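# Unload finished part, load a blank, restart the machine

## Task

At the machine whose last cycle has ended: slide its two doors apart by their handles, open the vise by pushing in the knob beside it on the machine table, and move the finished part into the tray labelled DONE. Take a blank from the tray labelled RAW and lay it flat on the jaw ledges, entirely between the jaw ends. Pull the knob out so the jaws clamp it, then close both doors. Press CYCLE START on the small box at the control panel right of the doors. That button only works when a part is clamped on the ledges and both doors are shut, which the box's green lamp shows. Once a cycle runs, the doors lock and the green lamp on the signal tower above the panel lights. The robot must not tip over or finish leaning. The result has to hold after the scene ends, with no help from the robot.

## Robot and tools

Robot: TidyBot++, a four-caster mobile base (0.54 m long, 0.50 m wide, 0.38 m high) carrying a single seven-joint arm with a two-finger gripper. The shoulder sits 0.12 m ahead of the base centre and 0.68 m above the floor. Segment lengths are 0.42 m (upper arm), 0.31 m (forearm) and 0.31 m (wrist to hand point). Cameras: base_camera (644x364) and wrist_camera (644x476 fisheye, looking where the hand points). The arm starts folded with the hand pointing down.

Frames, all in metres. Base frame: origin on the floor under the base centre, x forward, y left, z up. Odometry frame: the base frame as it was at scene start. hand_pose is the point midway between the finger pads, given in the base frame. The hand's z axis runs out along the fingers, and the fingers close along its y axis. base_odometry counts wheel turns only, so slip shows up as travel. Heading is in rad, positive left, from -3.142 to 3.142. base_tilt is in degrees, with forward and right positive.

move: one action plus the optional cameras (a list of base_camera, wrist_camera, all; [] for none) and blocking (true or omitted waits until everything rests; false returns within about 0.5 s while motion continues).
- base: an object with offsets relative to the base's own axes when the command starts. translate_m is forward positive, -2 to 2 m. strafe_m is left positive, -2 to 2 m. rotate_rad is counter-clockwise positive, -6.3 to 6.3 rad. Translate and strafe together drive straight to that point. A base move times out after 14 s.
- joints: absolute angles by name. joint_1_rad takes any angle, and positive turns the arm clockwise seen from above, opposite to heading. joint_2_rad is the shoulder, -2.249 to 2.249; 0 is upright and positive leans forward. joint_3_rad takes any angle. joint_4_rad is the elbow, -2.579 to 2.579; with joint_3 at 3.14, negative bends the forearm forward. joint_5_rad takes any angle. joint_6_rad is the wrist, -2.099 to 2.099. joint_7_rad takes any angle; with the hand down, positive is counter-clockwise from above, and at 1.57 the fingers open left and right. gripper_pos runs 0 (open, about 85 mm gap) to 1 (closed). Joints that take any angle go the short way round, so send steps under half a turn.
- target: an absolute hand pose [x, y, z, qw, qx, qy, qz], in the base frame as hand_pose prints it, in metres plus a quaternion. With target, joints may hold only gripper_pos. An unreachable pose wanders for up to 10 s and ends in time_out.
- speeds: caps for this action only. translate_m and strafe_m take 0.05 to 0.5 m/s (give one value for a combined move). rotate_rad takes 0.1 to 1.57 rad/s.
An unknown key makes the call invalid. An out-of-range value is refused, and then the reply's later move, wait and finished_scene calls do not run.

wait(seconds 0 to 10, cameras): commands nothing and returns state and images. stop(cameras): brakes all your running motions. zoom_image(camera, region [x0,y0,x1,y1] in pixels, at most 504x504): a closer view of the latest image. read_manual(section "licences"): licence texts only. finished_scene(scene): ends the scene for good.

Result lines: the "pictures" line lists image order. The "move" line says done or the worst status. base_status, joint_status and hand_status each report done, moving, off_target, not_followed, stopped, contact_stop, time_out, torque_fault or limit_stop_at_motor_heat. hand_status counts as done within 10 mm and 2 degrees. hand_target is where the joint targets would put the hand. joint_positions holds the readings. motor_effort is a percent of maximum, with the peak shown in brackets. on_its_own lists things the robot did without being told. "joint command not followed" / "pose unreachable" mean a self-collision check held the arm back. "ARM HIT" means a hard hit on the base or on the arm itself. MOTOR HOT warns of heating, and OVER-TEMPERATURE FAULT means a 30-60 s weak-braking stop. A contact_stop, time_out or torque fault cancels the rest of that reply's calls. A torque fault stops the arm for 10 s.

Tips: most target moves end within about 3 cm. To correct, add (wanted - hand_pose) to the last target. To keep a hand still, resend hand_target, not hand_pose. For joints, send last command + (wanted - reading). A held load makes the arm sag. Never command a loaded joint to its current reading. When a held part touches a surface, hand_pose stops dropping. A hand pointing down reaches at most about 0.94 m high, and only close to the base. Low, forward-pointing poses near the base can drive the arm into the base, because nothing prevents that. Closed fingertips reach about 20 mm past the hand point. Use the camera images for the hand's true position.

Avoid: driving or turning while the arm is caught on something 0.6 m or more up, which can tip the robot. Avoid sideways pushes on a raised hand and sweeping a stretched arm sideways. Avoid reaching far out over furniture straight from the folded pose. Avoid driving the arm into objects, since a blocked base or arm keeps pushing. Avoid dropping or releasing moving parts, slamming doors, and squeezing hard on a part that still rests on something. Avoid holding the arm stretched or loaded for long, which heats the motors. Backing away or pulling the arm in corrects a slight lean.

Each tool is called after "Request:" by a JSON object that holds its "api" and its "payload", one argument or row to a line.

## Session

Request:
{"api": "move", "payload": {

}}

Scene clock: 0.00 s.
base_odometry: x=+0.000 y=+0.000 heading=+0.000
base_tilt: forward=-0.1 right=+0.6
base_status: not commanded
joint_positions: joint_1_rad=-0.041 joint_2_rad=-0.364 joint_3_rad=+3.182 joint_4_rad=-2.536 joint_5_rad=+0.037 joint_6_rad=-0.855 joint_7_rad=+1.536 gripper_pos=+0.000
joint_status: not commanded
motor_effort: joint_1_rad=+0 joint_2_rad=-2 joint_3_rad=+1 joint_4_rad=+14 joint_5_rad=+0 joint_6_rad=+2 joint_7_rad=-1
hand_pose: x=+0.2644 y=-0.0055 z=+0.5880 quat_wxyz=(+0.007, +0.998, -0.005, +0.057) (m; base frame)
hand_target: x=+0.2653 y=-0.0056 z=+0.5886 quat_wxyz=(+0.007, +0.998, -0.005, +0.058) (m; base frame)
hand_status: not commanded
pictures: base_camera, wrist_camera

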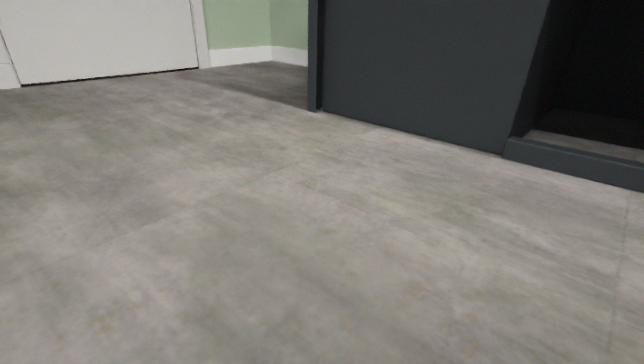

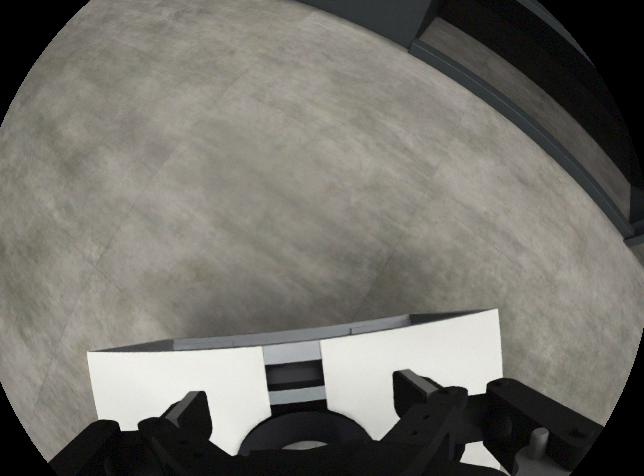

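Request:
{"api": "move", "payload": {
  "base": {"rotate_rad": -0.6},
  "joints": {"joint_1_rad": 0.0, "joint_2_rad": -0.5, "joint_3_rad": 3.147, "joint_4_rad": -1.84, "joint_5_rad": -0.005, "joint_6_rad": -0.23, "joint_7_rad": 1.592, "gripper_pos": 0.3}
}}

Scene clock: 10.17 s.
move: done
base_odometry: x=+0.000 y=+0.000 heading=-0.599
base_tilt: forward=-0.1 right=+0.6
base_status: done
joint_positions: joint_1_rad=-0.018 joint_2_rad=-0.494 joint_3_rad=+3.161 joint_4_rad=-1.861 joint_5_rad=+0.037 joint_6_rad=-0.263 joint_7_rad=+1.541 gripper_pos=+0.300
joint_status: all done
motor_effort: joint_1_rad=+0(2) joint_2_rad=-5(8) joint_3_rad=+1(2) joint_4_rad=+22(22) joint_5_rad=+0(1) joint_6_rad=+9(9) joint_7_rad=+0(2)
hand_pose: x=+0.5384 y=-0.0052 z=+1.0974 quat_wxyz=(+0.002, +0.728, -0.004, +0.686) (m; base frame)
hand_target: x=+0.5347 y=-0.0014 z=+1.1233 quat_wxyz=(+0.006, +0.707, +0.004, +0.707) (m; base frame)
hand_status: not commanded
pictures: base_camera, wrist_camera

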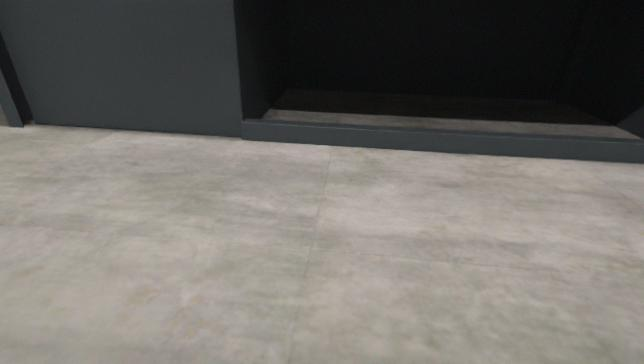

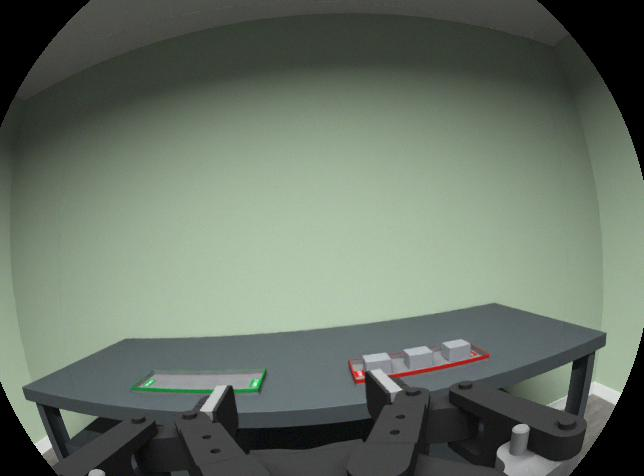

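Request:
{"api": "move", "payload": {
  "base": {"rotate_rad": 2.995}
}}

Scene clock: 22.23 s.
move: done
base_odometry: x=+0.000 y=+0.000 heading=+2.395
base_tilt: forward=-0.1 right=+0.6
base_status: done
joint_positions: joint_1_rad=-0.009 joint_2_rad=-0.494 joint_3_rad=+3.152 joint_4_rad=-1.861 joint_5_rad=+0.037 joint_6_rad=-0.257 joint_7_rad=+1.542 gripper_pos=+0.300
joint_status: not commanded
motor_effort: joint_1_rad=+0(2) joint_2_rad=-5(8) joint_3_rad=+1(3) joint_4_rad=+21(22) joint_5_rad=+0(0) joint_6_rad=+9(10) joint_7_rad=+0(1)
hand_pose: x=+0.5384 y=-0.0038 z=+1.0993 quat_wxyz=(+0.004, +0.726, -0.003, +0.688) (m; base frame)
hand_target: x=+0.5347 y=-0.0014 z=+1.1233 quat_wxyz=(+0.006, +0.707, +0.004, +0.707) (m; base frame)
hand_status: not commanded
pictures: base_camera, wrist_camera

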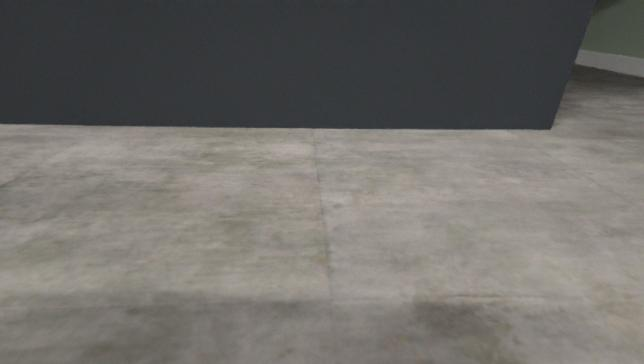

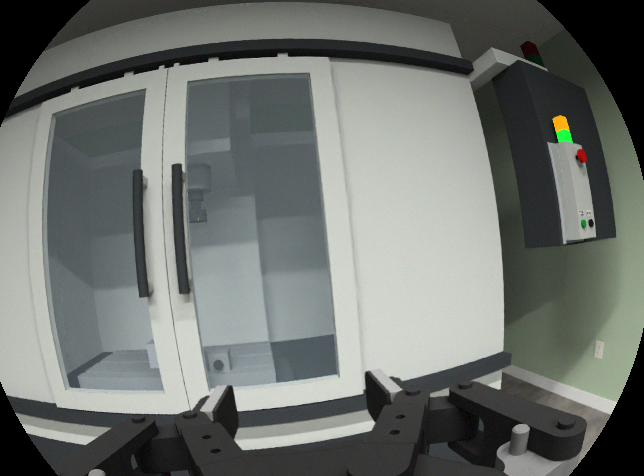

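Request:
{"api": "move", "payload": {
  "base": {"translate_m": 0.25, "strafe_m": 0.3, "rotate_rad": -0.01},
  "joints": {"joint_1_rad": 0.0, "joint_2_rad": -0.5, "joint_3_rad": 3.147, "joint_4_rad": -1.82, "joint_5_rad": -0.04, "joint_6_rad": -0.2, "joint_7_rad": 1.64}
}}

Scene clock: 34.83 s.
move: done
base_odometry: x=-0.387 y=-0.050 heading=+2.386
base_tilt: forward=-0.1 right=+0.6
base_status: done
joint_positions: joint_1_rad=-0.009 joint_2_rad=-0.496 joint_3_rad=+3.149 joint_4_rad=-1.840 joint_5_rad=+0.012 joint_6_rad=-0.225 joint_7_rad=+1.595 gripper_pos=+0.300
joint_status: all done
motor_effort: joint_1_rad=-1(2) joint_2_rad=-5(8) joint_3_rad=+1(3) joint_4_rad=+22(23) joint_5_rad=+0(1) joint_6_rad=+10(11) joint_7_rad=+0(1)
hand_pose: x=+0.5365 y=-0.0001 z=+1.1230 quat_wxyz=(+0.012, +0.706, +0.011, +0.708) (m; base frame)
hand_target: x=+0.5327 y=+0.0007 z=+1.1450 quat_wxyz=(+0.009, +0.689, +0.011, +0.725) (m; base frame)
hand_status: not commanded
pictures: base_camera, wrist_camera

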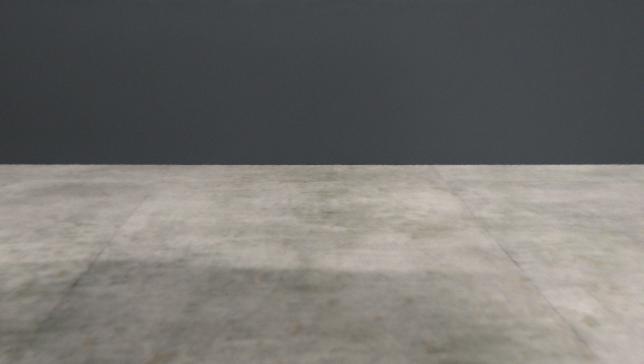

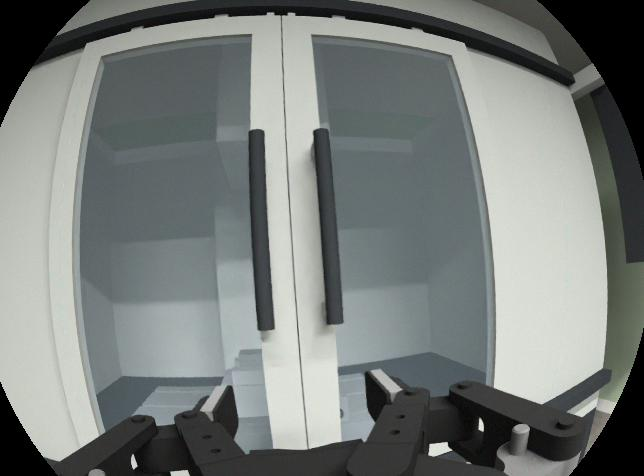

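Request:
{"api": "move", "payload": {
  "base": {"translate_m": 0.2, "strafe_m": 0.048}
}}

Scene clock: 47.40 s.
move: done
base_odometry: x=-0.566 y=+0.052 heading=+2.386
base_tilt: forward=-0.1 right=+0.6
base_status: done
joint_positions: joint_1_rad=-0.009 joint_2_rad=-0.495 joint_3_rad=+3.149 joint_4_rad=-1.840 joint_5_rad=+0.012 joint_6_rad=-0.224 joint_7_rad=+1.595 gripper_pos=+0.300
joint_status: not commanded
motor_effort: joint_1_rad=+0(1) joint_2_rad=-5(9) joint_3_rad=+1(2) joint_4_rad=+21(22) joint_5_rad=+0(0) joint_6_rad=+10(10) joint_7_rad=+0(1)
hand_pose: x=+0.5370 y=-0.0001 z=+1.1228 quat_wxyz=(+0.012, +0.707, +0.011, +0.707) (m; base frame)
hand_target: x=+0.5327 y=+0.0007 z=+1.1450 quat_wxyz=(+0.009, +0.689, +0.011, +0.725) (m; base frame)
hand_status: not commanded
pictures: base_camera, wrist_camera

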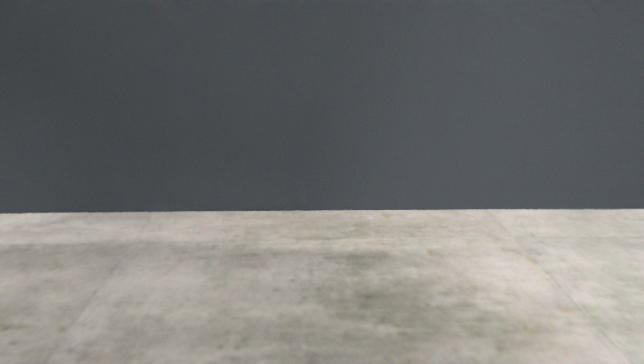

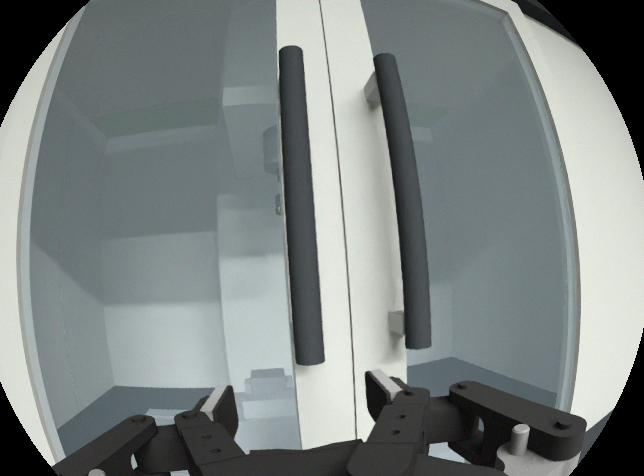

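Request:
{"api": "move", "payload": {
  "base": {"translate_m": 0.165, "strafe_m": -0.016},
  "cameras": ["wrist_camera"]
}}

Scene clock: 61.27 s.
move: done
base_odometry: x=-0.675 y=+0.176 heading=+2.386
base_tilt: forward=+0.0 right=+0.6
base_status: done
joint_positions: joint_1_rad=-0.009 joint_2_rad=-0.495 joint_3_rad=+3.149 joint_4_rad=-1.840 joint_5_rad=+0.012 joint_6_rad=-0.224 joint_7_rad=+1.595 gripper_pos=+0.300
joint_status: not commanded
motor_effort: joint_1_rad=-1(1) joint_2_rad=-5(9) joint_3_rad=+1(3) joint_4_rad=+21(23) joint_5_rad=+0(1) joint_6_rad=+10(10) joint_7_rad=+0(1)
hand_pose: x=+0.5368 y=-0.0001 z=+1.1233 quat_wxyz=(+0.012, +0.706, +0.011, +0.708) (m; base frame)
hand_target: x=+0.5327 y=+0.0007 z=+1.1450 quat_wxyz=(+0.009, +0.689, +0.011, +0.725) (m; base frame)
hand_status: not commanded
pictures: wrist_camera

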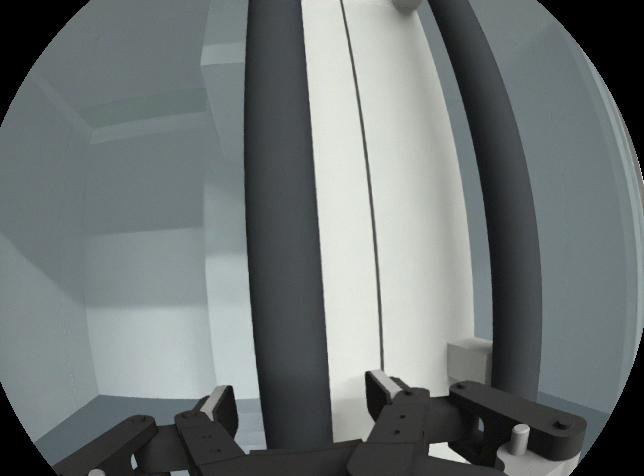

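Request:
{"api": "move", "payload": {
  "base": {"translate_m": 0.04},
  "cameras": ["wrist_camera"]
}}

Request:
{"api": "move", "payload": {
  "base": {"strafe_m": 0.5},
  "speeds": {"strafe_m": 0.25},
  "cameras": ["wrist_camera"]
}}

Scene clock: 64.10 s.
move: done
base_odometry: x=-0.704 y=+0.204 heading=+2.386
base_tilt: forward=-0.1 right=+0.6
base_status: done
joint_positions: joint_1_rad=-0.007 joint_2_rad=-0.548 joint_3_rad=+3.149 joint_4_rad=-1.855 joint_5_rad=+0.012 joint_6_rad=-0.239 joint_7_rad=+1.595 gripper_pos=+0.300
joint_status: not commanded
motor_effort: joint_1_rad=-1(3) joint_2_rad=+6(14) joint_3_rad=+0(3) joint_4_rad=+25(29) joint_5_rad=+0(1) joint_6_rad=+15(20) joint_7_rad=+0(1)
hand_pose: x=+0.5145 y=-0.0012 z=+1.1307 quat_wxyz=(+0.012, +0.698, +0.010, +0.716) (m; base frame)
hand_target: x=+0.5327 y=+0.0007 z=+1.1450 quat_wxyz=(+0.009, +0.689, +0.011, +0.725) (m; base frame)
hand_status: not commanded
pictures: wrist_camera

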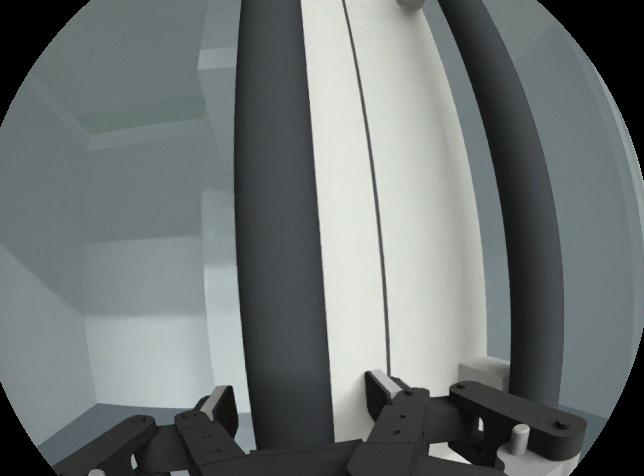

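Scene clock: 66.87 s.
move: done
base_odometry: x=-1.047 y=-0.160 heading=+2.387
base_tilt: forward=-0.1 right=+0.6
base_status: done
joint_positions: joint_1_rad=+0.088 joint_2_rad=-0.607 joint_3_rad=+3.256 joint_4_rad=-1.868 joint_5_rad=+0.012 joint_6_rad=-0.229 joint_7_rad=+1.600 gripper_pos=+0.299
joint_status: not commanded
motor_effort: joint_1_rad=-16(26) joint_2_rad=+22(23) joint_3_rad=-20(33) joint_4_rad=+28(31) joint_5_rad=-5(6) joint_6_rad=+19(22) joint_7_rad=-1(1)
hand_pose: x=+0.4795 y=-0.0968 z=+1.1473 quat_wxyz=(+0.060, +0.675, -0.073, +0.732) (m; base frame)
hand_target: x=+0.5327 y=+0.0007 z=+1.1450 quat_wxyz=(+0.009, +0.689, +0.011, +0.725) (m; base frame)
hand_status: not commanded
pictures: wrist_camera

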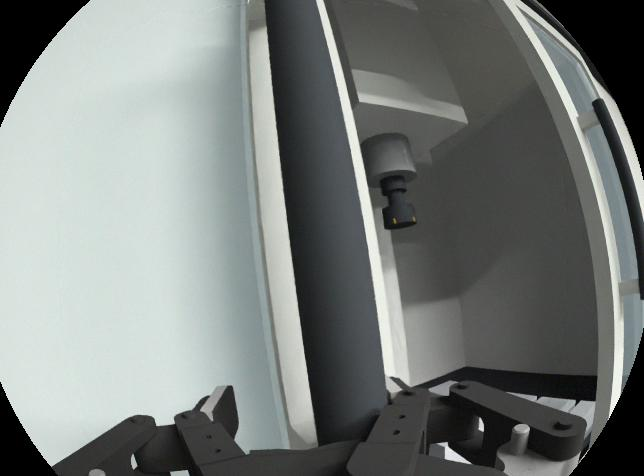

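Request:
{"api": "move", "payload": {
  "base": {"strafe_m": -0.09, "translate_m": -0.03},
  "cameras": []
}}

Request:
{"api": "move", "payload": {
  "base": {"translate_m": -0.17},
  "cameras": ["wrist_camera"]
}}

Scene clock: 70.53 s.
move: done
base_odometry: x=-0.963 y=-0.115 heading=+2.386
base_tilt: forward=-0.1 right=+0.6
base_status: done
joint_positions: joint_1_rad=+0.007 joint_2_rad=-0.543 joint_3_rad=+3.150 joint_4_rad=-1.835 joint_5_rad=+0.010 joint_6_rad=-0.211 joint_7_rad=+1.600 gripper_pos=+0.300
joint_status: not commanded
motor_effort: joint_1_rad=-1(18) joint_2_rad=+5(22) joint_3_rad=+1(22) joint_4_rad=+21(29) joint_5_rad=+0(5) joint_6_rad=+10(20) joint_7_rad=+0(1)
hand_pose: x=+0.5144 y=-0.0071 z=+1.1499 quat_wxyz=(+0.019, +0.683, +0.006, +0.731) (m; base frame)
hand_target: x=+0.5327 y=+0.0007 z=+1.1450 quat_wxyz=(+0.009, +0.689, +0.011, +0.725) (m; base frame)
hand_status: not commanded
pictures: none
No camera images: "cameras" was empty.

Scene clock: 72.07 s.
move: done
base_odometry: x=-0.839 y=-0.231 heading=+2.387
base_tilt: forward=-0.1 right=+0.6
base_status: done
joint_positions: joint_1_rad=+0.007 joint_2_rad=-0.506 joint_3_rad=+3.150 joint_4_rad=-1.833 joint_5_rad=+0.010 joint_6_rad=-0.210 joint_7_rad=+1.600 gripper_pos=+0.300
joint_status: not commanded
motor_effort: joint_1_rad=+0(1) joint_2_rad=-4(11) joint_3_rad=+1(2) joint_4_rad=+22(23) joint_5_rad=+0(1) joint_6_rad=+9(10) joint_7_rad=+0(1)
hand_pose: x=+0.5314 y=-0.0069 z=+1.1359 quat_wxyz=(+0.018, +0.695, +0.006, +0.719) (m; base frame)
hand_target: x=+0.5327 y=+0.0007 z=+1.1450 quat_wxyz=(+0.009, +0.689, +0.011, +0.725) (m; base frame)
hand_status: not commanded
pictures: wrist_camera

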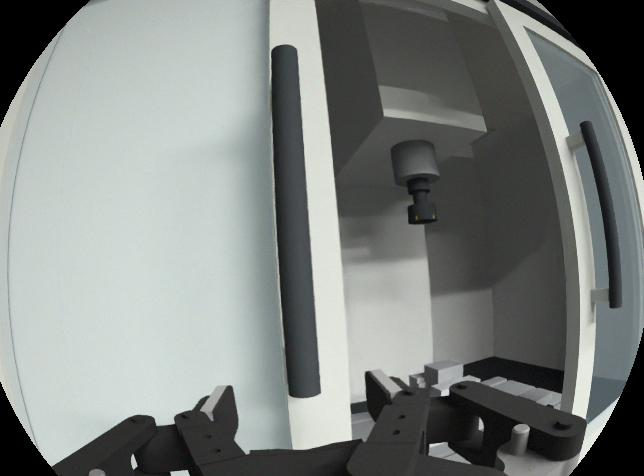

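Request:
{"api": "move", "payload": {
  "base": {"strafe_m": -0.53, "translate_m": 0.07},
  "joints": {"joint_1_rad": 0.0, "joint_2_rad": -0.5, "joint_4_rad": -1.84, "joint_6_rad": -0.23},
  "cameras": ["wrist_camera"]
}}

Scene clock: 77.77 s.
move: done
base_odometry: x=-0.527 y=+0.203 heading=+2.386
base_tilt: forward=-0.1 right=+0.6
base_status: done
joint_positions: joint_1_rad=+0.007 joint_2_rad=-0.505 joint_3_rad=+3.152 joint_4_rad=-1.840 joint_5_rad=+0.010 joint_6_rad=-0.214 joint_7_rad=+1.600 gripper_pos=+0.300
joint_status: all done
motor_effort: joint_1_rad=+0(2) joint_2_rad=-5(5) joint_3_rad=+1(5) joint_4_rad=+21(23) joint_5_rad=+0(1) joint_6_rad=+10(11) joint_7_rad=+0(1)
hand_pose: x=+0.5323 y=-0.0083 z=+1.1304 quat_wxyz=(+0.018, +0.699, +0.005, +0.715) (m; base frame)
hand_target: x=+0.5347 y=+0.0011 z=+1.1233 quat_wxyz=(+0.008, +0.707, +0.011, +0.707) (m; base frame)
hand_status: not commanded
pictures: wrist_camera

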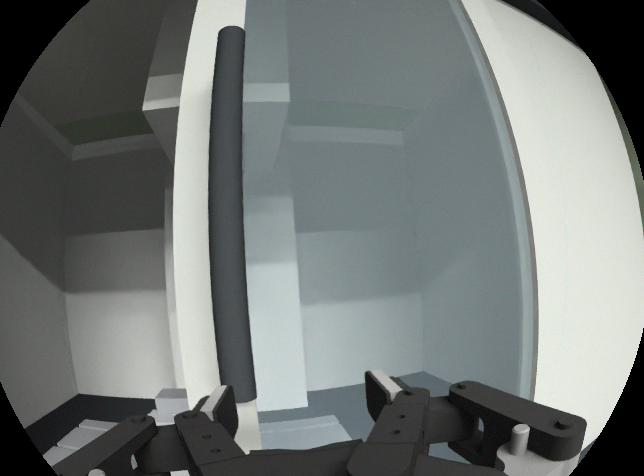

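Request:
{"api": "move", "payload": {
  "base": {"strafe_m": 0.055, "translate_m": 0.085},
  "cameras": ["wrist_camera"]
}}

Scene clock: 80.93 s.
move: done
base_odometry: x=-0.626 y=+0.221 heading=+2.386
base_tilt: forward=-0.1 right=+0.6
base_status: done
joint_positions: joint_1_rad=+0.007 joint_2_rad=-0.497 joint_3_rad=+3.151 joint_4_rad=-1.840 joint_5_rad=+0.010 joint_6_rad=-0.214 joint_7_rad=+1.600 gripper_pos=+0.300
joint_status: not commanded
motor_effort: joint_1_rad=+0(1) joint_2_rad=-5(8) joint_3_rad=+1(3) joint_4_rad=+21(22) joint_5_rad=+0(1) joint_6_rad=+9(10) joint_7_rad=+0(1)
hand_pose: x=+0.5360 y=-0.0076 z=+1.1269 quat_wxyz=(+0.018, +0.702, +0.006, +0.712) (m; base frame)
hand_target: x=+0.5347 y=+0.0011 z=+1.1233 quat_wxyz=(+0.008, +0.707, +0.011, +0.707) (m; base frame)
hand_status: not commanded
pictures: wrist_camera

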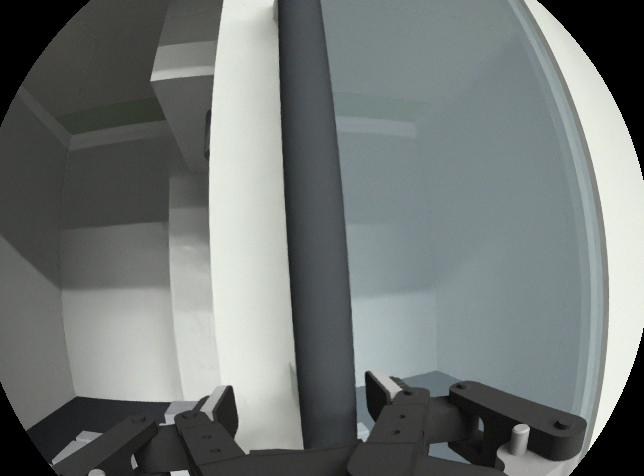

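Request:
{"api": "move", "payload": {
  "base": {"strafe_m": -0.014, "translate_m": 0.033},
  "cameras": []
}}

Request:
{"api": "move", "payload": {
  "base": {"strafe_m": -0.54},
  "speeds": {"strafe_m": 0.25},
  "cameras": ["wrist_camera"]
}}

Scene clock: 84.13 s.
move: done
base_odometry: x=-0.641 y=+0.254 heading=+2.386
base_tilt: forward=-0.1 right=+0.6
base_status: done
joint_positions: joint_1_rad=+0.007 joint_2_rad=-0.497 joint_3_rad=+3.151 joint_4_rad=-1.840 joint_5_rad=+0.010 joint_6_rad=-0.214 joint_7_rad=+1.600 gripper_pos=+0.300
joint_status: not commanded
motor_effort: joint_1_rad=+0(1) joint_2_rad=-5(8) joint_3_rad=+1(3) joint_4_rad=+22(22) joint_5_rad=+0(0) joint_6_rad=+9(10) joint_7_rad=-1(1)
hand_pose: x=+0.5357 y=-0.0074 z=+1.1272 quat_wxyz=(+0.018, +0.702, +0.006, +0.712) (m; base frame)
hand_target: x=+0.5347 y=+0.0011 z=+1.1233 quat_wxyz=(+0.008, +0.707, +0.011, +0.707) (m; base frame)
hand_status: not commanded
pictures: none
No camera images: "cameras" was empty.

Scene clock: 87.07 s.
move: done
base_odometry: x=-0.271 y=+0.647 heading=+2.386
base_tilt: forward=-0.1 right=+0.6
base_status: done
joint_positions: joint_1_rad=-0.068 joint_2_rad=-0.484 joint_3_rad=+3.063 joint_4_rad=-1.838 joint_5_rad=-0.022 joint_6_rad=-0.212 joint_7_rad=+1.600 gripper_pos=+0.300
joint_status: not commanded
motor_effort: joint_1_rad=+14(22) joint_2_rad=-6(12) joint_3_rad=+19(31) joint_4_rad=+21(24) joint_5_rad=+3(6) joint_6_rad=+9(11) joint_7_rad=+0(1)
hand_pose: x=+0.5348 y=+0.0767 z=+1.1218 quat_wxyz=(-0.035, +0.703, +0.066, +0.707) (m; base frame)
hand_target: x=+0.5347 y=+0.0011 z=+1.1233 quat_wxyz=(+0.008, +0.707, +0.011, +0.707) (m; base frame)
hand_status: not commanded
pictures: wrist_camera

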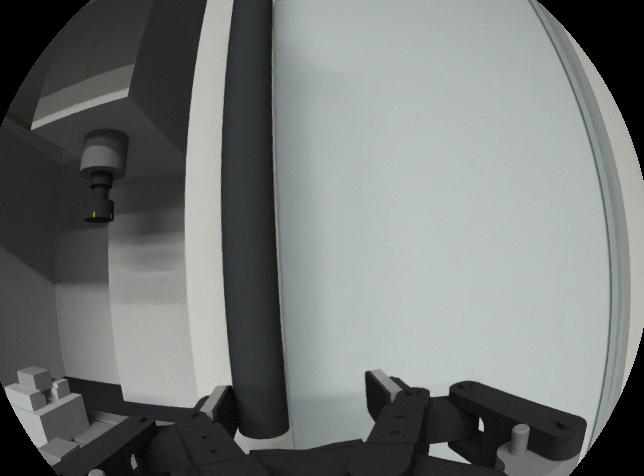

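Request:
{"api": "move", "payload": {
  "base": {"strafe_m": 0.085},
  "cameras": []
}}

Request:
{"api": "move", "payload": {
  "base": {"translate_m": -0.2},
  "cameras": []
}}

Request:
{"api": "move", "payload": {
  "base": {"strafe_m": 0.41},
  "joints": {"joint_1_rad": -0.006, "joint_2_rad": -0.164, "joint_4_rad": -2.308, "joint_6_rad": 0.44, "gripper_pos": 1.0},
  "cameras": ["wrist_camera"]
}}

Scene clock: 91.63 s.
move: done
base_odometry: x=-0.329 y=+0.585 heading=+2.386
base_tilt: forward=-0.1 right=+0.6
base_status: done
joint_positions: joint_1_rad=-0.005 joint_2_rad=-0.496 joint_3_rad=+3.142 joint_4_rad=-1.845 joint_5_rad=-0.022 joint_6_rad=-0.214 joint_7_rad=+1.600 gripper_pos=+0.300
joint_status: not commanded
motor_effort: joint_1_rad=+0(13) joint_2_rad=-4(7) joint_3_rad=+1(17) joint_4_rad=+21(25) joint_5_rad=+0(3) joint_6_rad=+9(12) joint_7_rad=+0(1)
hand_pose: x=+0.5367 y=+0.0047 z=+1.1236 quat_wxyz=(-0.001, +0.704, +0.006, +0.710) (m; base frame)
hand_target: x=+0.5347 y=+0.0011 z=+1.1233 quat_wxyz=(+0.008, +0.707, +0.011, +0.707) (m; base frame)
hand_status: not commanded
pictures: none
No camera images: "cameras" was empty.

Scene clock: 93.30 s.
move: done
base_odometry: x=-0.184 y=+0.448 heading=+2.386
base_tilt: forward=-0.1 right=+0.6
base_status: done
joint_positions: joint_1_rad=-0.005 joint_2_rad=-0.505 joint_3_rad=+3.142 joint_4_rad=-1.845 joint_5_rad=-0.022 joint_6_rad=-0.214 joint_7_rad=+1.600 gripper_pos=+0.300
joint_status: not commanded
motor_effort: joint_1_rad=-1(1) joint_2_rad=-5(10) joint_3_rad=+1(3) joint_4_rad=+21(22) joint_5_rad=+0(0) joint_6_rad=+9(10) joint_7_rad=+0(1)
hand_pose: x=+0.5325 y=+0.0045 z=+1.1275 quat_wxyz=(-0.001, +0.701, +0.006, +0.713) (m; base frame)
hand_target: x=+0.5347 y=+0.0011 z=+1.1233 quat_wxyz=(+0.008, +0.707, +0.011, +0.707) (m; base frame)
hand_status: not commanded
pictures: none
No camera images: "cameras" was empty.

Scene clock: 95.30 s.
move: done
base_odometry: x=-0.465 y=+0.149 heading=+2.386
base_tilt: forward=-0.1 right=+0.6
base_status: done
joint_positions: joint_1_rad=-0.005 joint_2_rad=-0.174 joint_3_rad=+3.142 joint_4_rad=-2.299 joint_5_rad=-0.022 joint_6_rad=+0.410 joint_7_rad=+1.600 gripper_pos=+0.999
joint_status: all done
motor_effort: joint_1_rad=+0(2) joint_2_rad=-15(17) joint_3_rad=+1(4) joint_4_rad=+19(23) joint_5_rad=+0(1) joint_6_rad=+9(12) joint_7_rad=+0(1)
hand_pose: x=+0.6215 y=+0.0013 z=+0.8859 quat_wxyz=(+0.004, +0.756, +0.002, +0.654) (m; base frame)
hand_target: x=+0.6230 y=-0.0038 z=+0.8850 quat_wxyz=(+0.017, +0.753, +0.007, +0.658) (m; base frame)
hand_status: not commanded
pictures: wrist_camera

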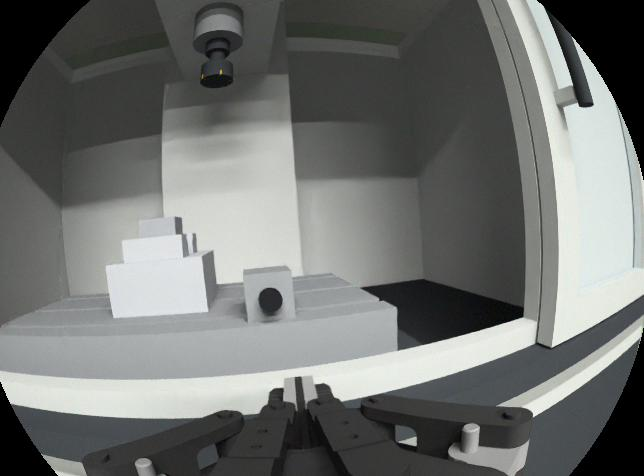

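Request:
{"api": "move", "payload": {
  "base": {"strafe_m": 0.022, "translate_m": 0.2},
  "cameras": ["wrist_camera"]
}}

Scene clock: 100.67 s.
move: done
base_odometry: x=-0.626 y=+0.270 heading=+2.387
base_tilt: forward=+0.0 right=+0.6
base_status: done
joint_positions: joint_1_rad=-0.005 joint_2_rad=-0.163 joint_3_rad=+3.142 joint_4_rad=-2.301 joint_5_rad=-0.022 joint_6_rad=+0.415 joint_7_rad=+1.600 gripper_pos=+0.999
joint_status: not commanded
motor_effort: joint_1_rad=-1(1) joint_2_rad=-15(18) joint_3_rad=+2(2) joint_4_rad=+19(20) joint_5_rad=+0(0) joint_6_rad=+9(10) joint_7_rad=+0(1)
hand_pose: x=+0.6235 y=+0.0013 z=+0.8806 quat_wxyz=(+0.005, +0.759, +0.002, +0.651) (m; base frame)
hand_target: x=+0.6230 y=-0.0038 z=+0.8850 quat_wxyz=(+0.017, +0.753, +0.007, +0.658) (m; base frame)
hand_status: not commanded
pictures: wrist_camera

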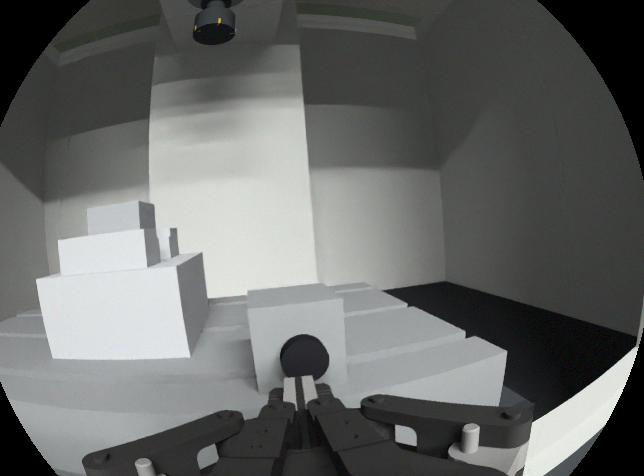

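Request:
{"api": "move", "payload": {
  "base": {"translate_m":0.06},
  "speeds": {"translate_m":0.1},
  "cameras": ["wrist_camera"]
}}

Scene clock: 118.00 s.
move: done
base_odometry: x=-0.669 y=+0.311 heading=+2.387
base_tilt: forward=-0.1 right=+0.6
base_status: done
joint_positions: joint_1_rad=-0.006 joint_2_rad=-0.211 joint_3_rad=+3.141 joint_4_rad=-2.342 joint_5_rad=-0.022 joint_6_rad=+0.418 joint_7_rad=+1.600 gripper_pos=+0.999
joint_status: not commanded
motor_effort: joint_1_rad=+1(3) joint_2_rad=-4(15) joint_3_rad=+3(4) joint_4_rad=+24(30) joint_5_rad=-1(1) joint_6_rad=+10(12) joint_7_rad=+0(1)
hand_pose: x=+0.6053 y=+0.0020 z=+0.8816 quat_wxyz=(+0.004, +0.756, +0.003, +0.655) (m; base frame)
hand_target: x=+0.6230 y=-0.0038 z=+0.8850 quat_wxyz=(+0.017, +0.753, +0.007, +0.658) (m; base frame)
hand_status: not commanded
pictures: wrist_camera

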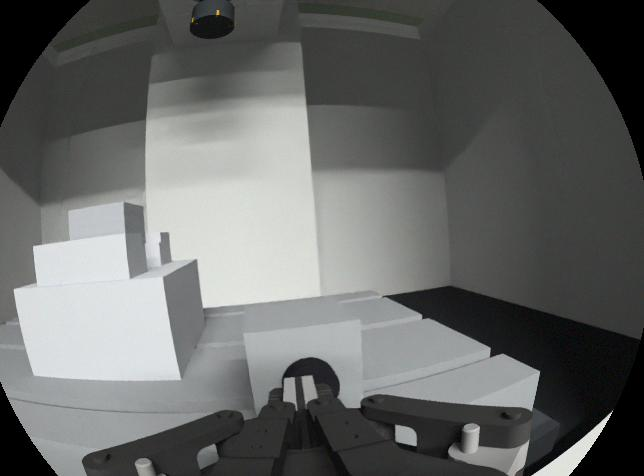

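Request:
{"api": "move", "payload": {
  "base": {"translate_m":0.035},
  "speeds": {"translate_m":0.1},
  "cameras": ["wrist_camera"]
}}

Scene clock: 120.93 s.
move: done
base_odometry: x=-0.694 y=+0.334 heading=+2.386
base_tilt: forward=-0.1 right=+0.6
base_status: done
joint_positions: joint_1_rad=-0.006 joint_2_rad=-0.296 joint_3_rad=+3.140 joint_4_rad=-2.415 joint_5_rad=-0.022 joint_6_rad=+0.418 joint_7_rad=+1.600 gripper_pos=+0.999
joint_status: not commanded
motor_effort: joint_1_rad=+0(3) joint_2_rad=+16(19) joint_3_rad=+3(5) joint_4_rad=+37(40) joint_5_rad=+0(1) joint_6_rad=+12(13) joint_7_rad=-1(1)
hand_pose: x=+0.5732 y=+0.0020 z=+0.8804 quat_wxyz=(+0.004, +0.751, +0.003, +0.660) (m; base frame)
hand_target: x=+0.6230 y=-0.0038 z=+0.8850 quat_wxyz=(+0.017, +0.753, +0.007, +0.658) (m; base frame)
hand_status: not commanded
pictures: wrist_camera

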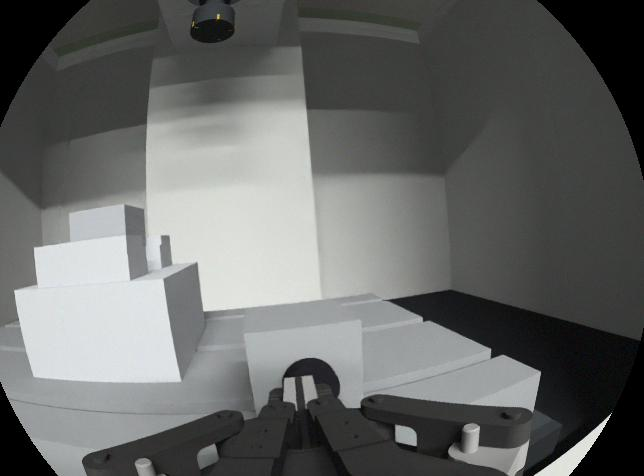

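Request:
{"api": "zoom_image", "payload": {
  "camera": "wrist_camera",
  "region": [230, 300, 390, 430]
}}

Request:
{"api": "move", "payload": {
  "base": {"translate_m":-0.13},
  "speeds": {"translate_m":0.2},
  "cameras": ["wrist_camera"]
}}

Request:
{"api": "zoom_image", "payload": {
  "camera": "wrist_camera",
  "region": [0, 180, 400, 430]
}}

Scaled by 3.150.

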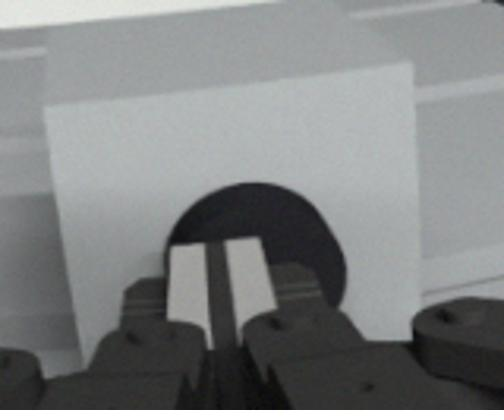

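Scene clock: 126.97 s.
move: done
base_odometry: x=-0.599 y=+0.245 heading=+2.386
base_tilt: forward=-0.1 right=+0.6
base_status: done
joint_positions: joint_1_rad=-0.006 joint_2_rad=-0.168 joint_3_rad=+3.141 joint_4_rad=-2.315 joint_5_rad=-0.022 joint_6_rad=+0.425 joint_7_rad=+1.600 gripper_pos=+0.999
joint_status: not commanded
motor_effort: joint_1_rad=+0(2) joint_2_rad=-14(18) joint_3_rad=+1(4) joint_4_rad=+19(35) joint_5_rad=+0(1) joint_6_rad=+9(11) joint_7_rad=+0(1)
hand_pose: x=+0.6199 y=+0.0020 z=+0.8785 quat_wxyz=(+0.004, +0.759, +0.003, +0.652) (m; base frame)
hand_target: x=+0.6230 y=-0.0038 z=+0.8850 quat_wxyz=(+0.017, +0.753, +0.007, +0.658) (m; base frame)
hand_status: not commanded
pictures: wrist_camera

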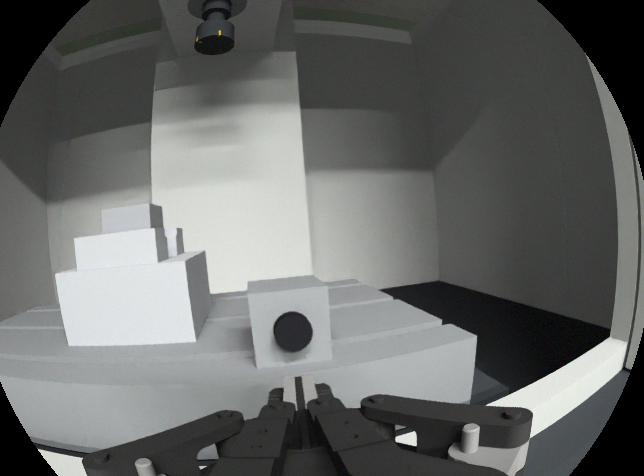

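Scaled by 1.260.

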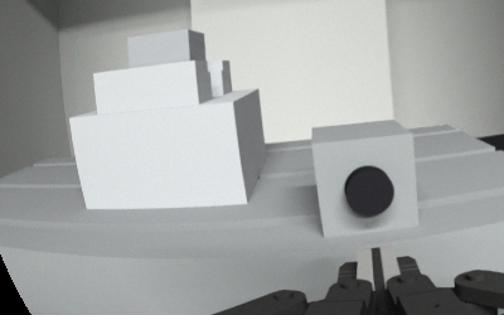

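Request:
{"api": "move", "payload": {
  "joints": {"joint_2_rad":0.1,"joint_4_rad":-0.87,"joint_6_rad":-1.5,"gripper_pos":0},
  "base": {"strafe_m":0.165},
  "cameras": ["wrist_camera"]
}}

Scene clock: 134.27 s.
move: done
base_odometry: x=-0.712 y=+0.124 heading=+2.387
base_tilt: forward=-0.1 right=+0.6
base_status: done
joint_positions: joint_1_rad=-0.007 joint_2_rad=+0.082 joint_3_rad=+3.141 joint_4_rad=-0.894 joint_5_rad=-0.022 joint_6_rad=-1.455 joint_7_rad=+1.600 gripper_pos=+0.000
joint_status: all done
motor_effort: joint_1_rad=-1(2) joint_2_rad=-22(24) joint_3_rad=+1(4) joint_4_rad=+17(23) joint_5_rad=+0(1) joint_6_rad=+6(10) joint_7_rad=-1(1)
hand_pose: x=+0.6168 y=+0.0120 z=+1.0411 quat_wxyz=(-0.007, +0.937, +0.020, +0.348) (m; base frame)
hand_target: x=+0.6139 y=+0.0143 z=+1.0347 quat_wxyz=(-0.008, +0.943, +0.038, +0.330) (m; base frame)
hand_status: not commanded
pictures: wrist_camera

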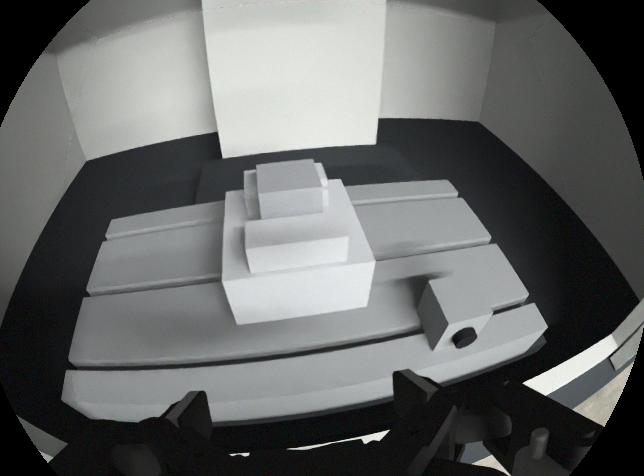

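Request:
{"api": "move", "payload": {
  "base": {"translate_m":0.22},
  "speeds": {"translate_m":0.25},
  "cameras": ["wrist_camera"]
}}

Scene clock: 140.83 s.
move: done
base_odometry: x=-0.873 y=+0.275 heading=+2.387
base_tilt: forward=+0.0 right=+0.6
base_status: done
joint_positions: joint_1_rad=-0.007 joint_2_rad=+0.097 joint_3_rad=+3.141 joint_4_rad=-0.891 joint_5_rad=-0.022 joint_6_rad=-1.462 joint_7_rad=+1.600 gripper_pos=+0.000
joint_status: not commanded
motor_effort: joint_1_rad=+0(2) joint_2_rad=-23(27) joint_3_rad=+1(2) joint_4_rad=+18(18) joint_5_rad=+0(1) joint_6_rad=+6(7) joint_7_rad=-1(1)
hand_pose: x=+0.6207 y=+0.0120 z=+1.0338 quat_wxyz=(-0.007, +0.941, +0.020, +0.339) (m; base frame)
hand_target: x=+0.6139 y=+0.0143 z=+1.0347 quat_wxyz=(-0.008, +0.943, +0.038, +0.330) (m; base frame)
hand_status: not commanded
pictures: wrist_camera

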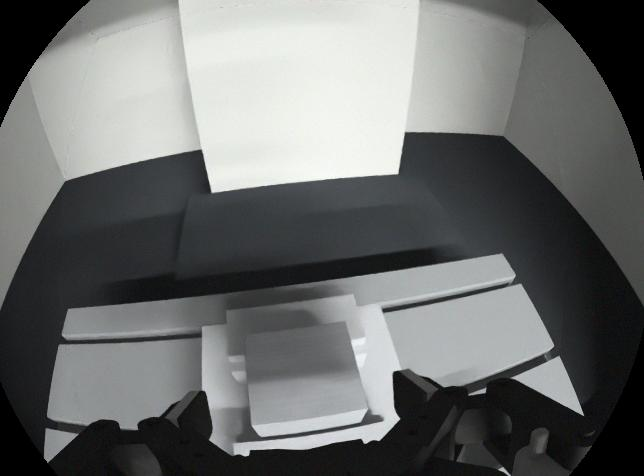

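Request:
{"api": "move", "payload": {
  "base": {"translate_m":0.06},
  "speeds": {"translate_m":0.15},
  "joints": {"joint_2_rad":0.04,"joint_4_rad":-1.06,"joint_6_rad":-1.36},
  "cameras": ["wrist_camera"]
}}

Scene clock: 145.17 s.
move: done
base_odometry: x=-0.917 y=+0.316 heading=+2.388
base_tilt: forward=+0.0 right=+0.6
base_status: done
joint_positions: joint_1_rad=-0.007 joint_2_rad=+0.042 joint_3_rad=+3.141 joint_4_rad=-1.055 joint_5_rad=-0.022 joint_6_rad=-1.392 joint_7_rad=+1.600 gripper_pos=+0.000
joint_status: all done
motor_effort: joint_1_rad=+0(2) joint_2_rad=-21(27) joint_3_rad=+1(3) joint_4_rad=+18(20) joint_5_rad=+0(1) joint_6_rad=+6(7) joint_7_rad=+0(1)
hand_pose: x=+0.6054 y=+0.0118 z=+0.9986 quat_wxyz=(-0.008, +0.947, +0.019, +0.321) (m; base frame)
hand_target: x=+0.6120 y=+0.0139 z=+1.0033 quat_wxyz=(-0.008, +0.942, +0.036, +0.335) (m; base frame)
hand_status: not commanded
pictures: wrist_camera

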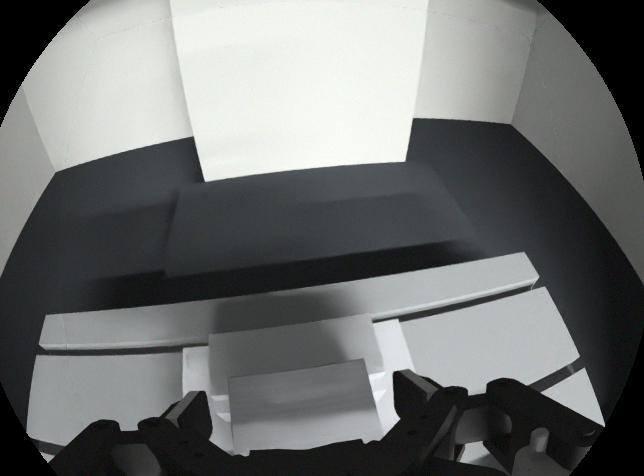

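Request:
{"api": "move", "payload": {
  "joints": {"joint_2_rad":0.008,"joint_4_rad":-1.19,"joint_6_rad":-1.245},
  "cameras": ["wrist_camera"]
}}

Scene clock: 147.80 s.
move: done
base_odometry: x=-0.917 y=+0.316 heading=+2.388
base_tilt: forward=+0.0 right=+0.6
base_status: not commanded
joint_positions: joint_1_rad=-0.007 joint_2_rad=+0.015 joint_3_rad=+3.141 joint_4_rad=-1.181 joint_5_rad=-0.022 joint_6_rad=-1.279 joint_7_rad=+1.600 gripper_pos=+0.000
joint_status: all done
motor_effort: joint_1_rad=+0(1) joint_2_rad=-21(23) joint_3_rad=+1(1) joint_4_rad=+18(21) joint_5_rad=+0(1) joint_6_rad=+6(6) joint_7_rad=-1(1)
hand_pose: x=+0.6103 y=+0.0117 z=+0.9729 quat_wxyz=(-0.008, +0.945, +0.018, +0.327) (m; base frame)
hand_target: x=+0.6153 y=+0.0135 z=+0.9789 quat_wxyz=(-0.008, +0.939, +0.033, +0.343) (m; base frame)
hand_status: not commanded
pictures: wrist_camera

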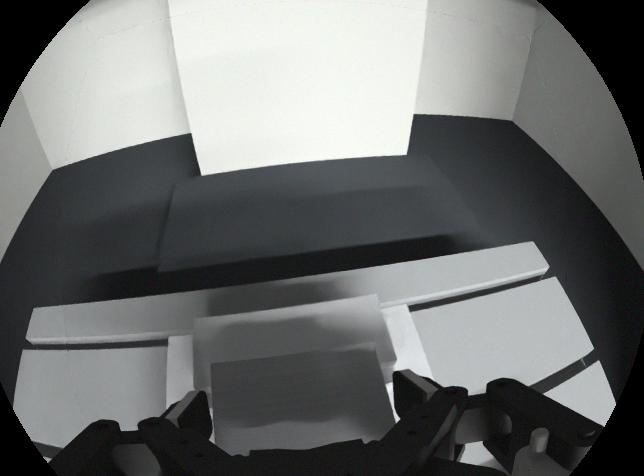

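Request:
{"api": "move", "payload": {
  "joints": {"gripper_pos":0.7},
  "cameras": []
}}

Request:
{"api": "move", "payload": {
  "joints": {"joint_2_rad":0.02,"joint_4_rad":-1.06,"joint_6_rad":-1.37},
  "cameras": ["wrist_camera"]
}}

Scene clock: 150.73 s.
move: off_target
base_odometry: x=-0.917 y=+0.316 heading=+2.388
base_tilt: forward=+0.0 right=+0.6
base_status: not commanded
joint_positions: joint_1_rad=-0.007 joint_2_rad=+0.007 joint_3_rad=+3.142 joint_4_rad=-1.184 joint_5_rad=-0.022 joint_6_rad=-1.272 joint_7_rad=+1.606 gripper_pos=+0.278
joint_status: gripper_pos off_target (ended at +0.278, target +0.700)
motor_effort: joint_1_rad=+1(2) joint_2_rad=-22(22) joint_3_rad=+2(3) joint_4_rad=+19(21) joint_5_rad=+0(3) joint_6_rad=+6(9) joint_7_rad=-1(5)
hand_pose: x=+0.6091 y=+0.0114 z=+0.9768 quat_wxyz=(-0.006, +0.943, +0.021, +0.333) (m; base frame)
hand_target: x=+0.6153 y=+0.0135 z=+0.9789 quat_wxyz=(-0.008, +0.939, +0.033, +0.343) (m; base frame)
hand_status: not commanded
pictures: none
No camera images: "cameras" was empty.

Scene clock: 151.77 s.
move: off_target
base_odometry: x=-0.917 y=+0.316 heading=+2.388
base_tilt: forward=+0.0 right=+0.6
base_status: not commanded
joint_positions: joint_1_rad=-0.007 joint_2_rad=+0.033 joint_3_rad=+3.142 joint_4_rad=-1.104 joint_5_rad=-0.022 joint_6_rad=-1.345 joint_7_rad=+1.606 gripper_pos=+0.278
joint_status: joint_4_rad off_target (ended at -1.104, target -1.060); the others done
motor_effort: joint_1_rad=+0(1) joint_2_rad=-25(29) joint_3_rad=+1(2) joint_4_rad=+22(25) joint_5_rad=+0(1) joint_6_rad=+8(8) joint_7_rad=+0(1)
hand_pose: x=+0.6087 y=+0.0115 z=+0.9889 quat_wxyz=(-0.006, +0.946, +0.021, +0.324) (m; base frame)
hand_target: x=+0.6031 y=+0.0139 z=+1.0111 quat_wxyz=(-0.008, +0.940, +0.036, +0.339) (m; base frame)
hand_status: not commanded
pictures: wrist_camera

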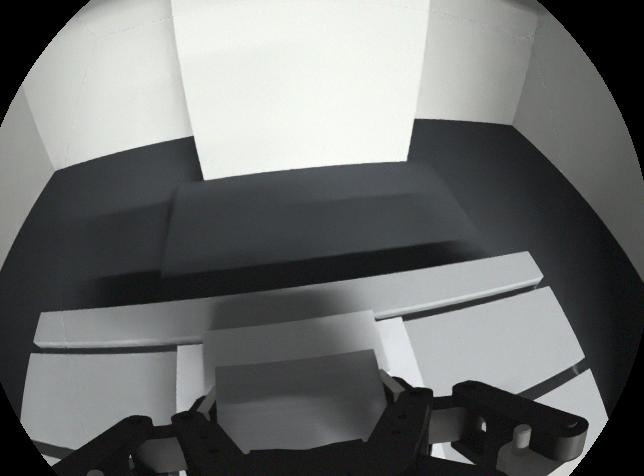

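Request:
{"api": "move", "payload": {
  "joints": {"joint_2_rad":0.08,"joint_4_rad":-0.85,"joint_6_rad":-1.5},
  "cameras": ["wrist_camera"]
}}

Scene clock: 154.57 s.
move: off_target
base_odometry: x=-0.917 y=+0.316 heading=+2.388
base_tilt: forward=+0.0 right=+0.6
base_status: not commanded
joint_positions: joint_1_rad=-0.007 joint_2_rad=+0.081 joint_3_rad=+3.142 joint_4_rad=-0.893 joint_5_rad=-0.022 joint_6_rad=-1.469 joint_7_rad=+1.606 gripper_pos=+0.278
joint_status: joint_4_rad off_target (ended at -0.893, target -0.850); the others done
motor_effort: joint_1_rad=-1(1) joint_2_rad=-26(27) joint_3_rad=+1(1) joint_4_rad=+21(23) joint_5_rad=+0(1) joint_6_rad=+8(9) joint_7_rad=+0(1)
hand_pose: x=+0.6132 y=+0.0117 z=+1.0395 quat_wxyz=(-0.006, +0.939, +0.023, +0.342) (m; base frame)
hand_target: x=+0.6078 y=+0.0142 z=+1.0536 quat_wxyz=(-0.007, +0.936, +0.038, +0.349) (m; base frame)
hand_status: not commanded
pictures: wrist_camera

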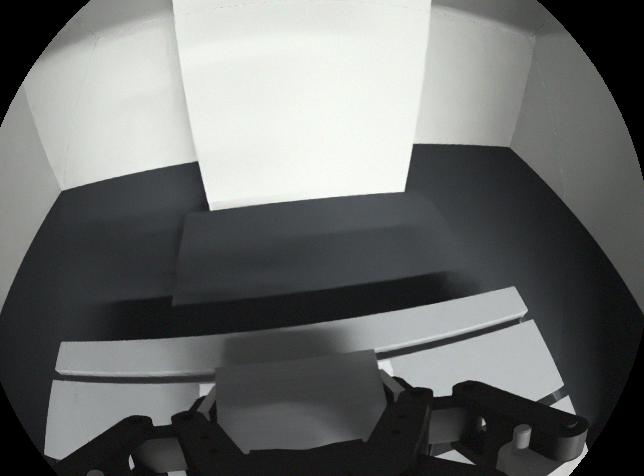

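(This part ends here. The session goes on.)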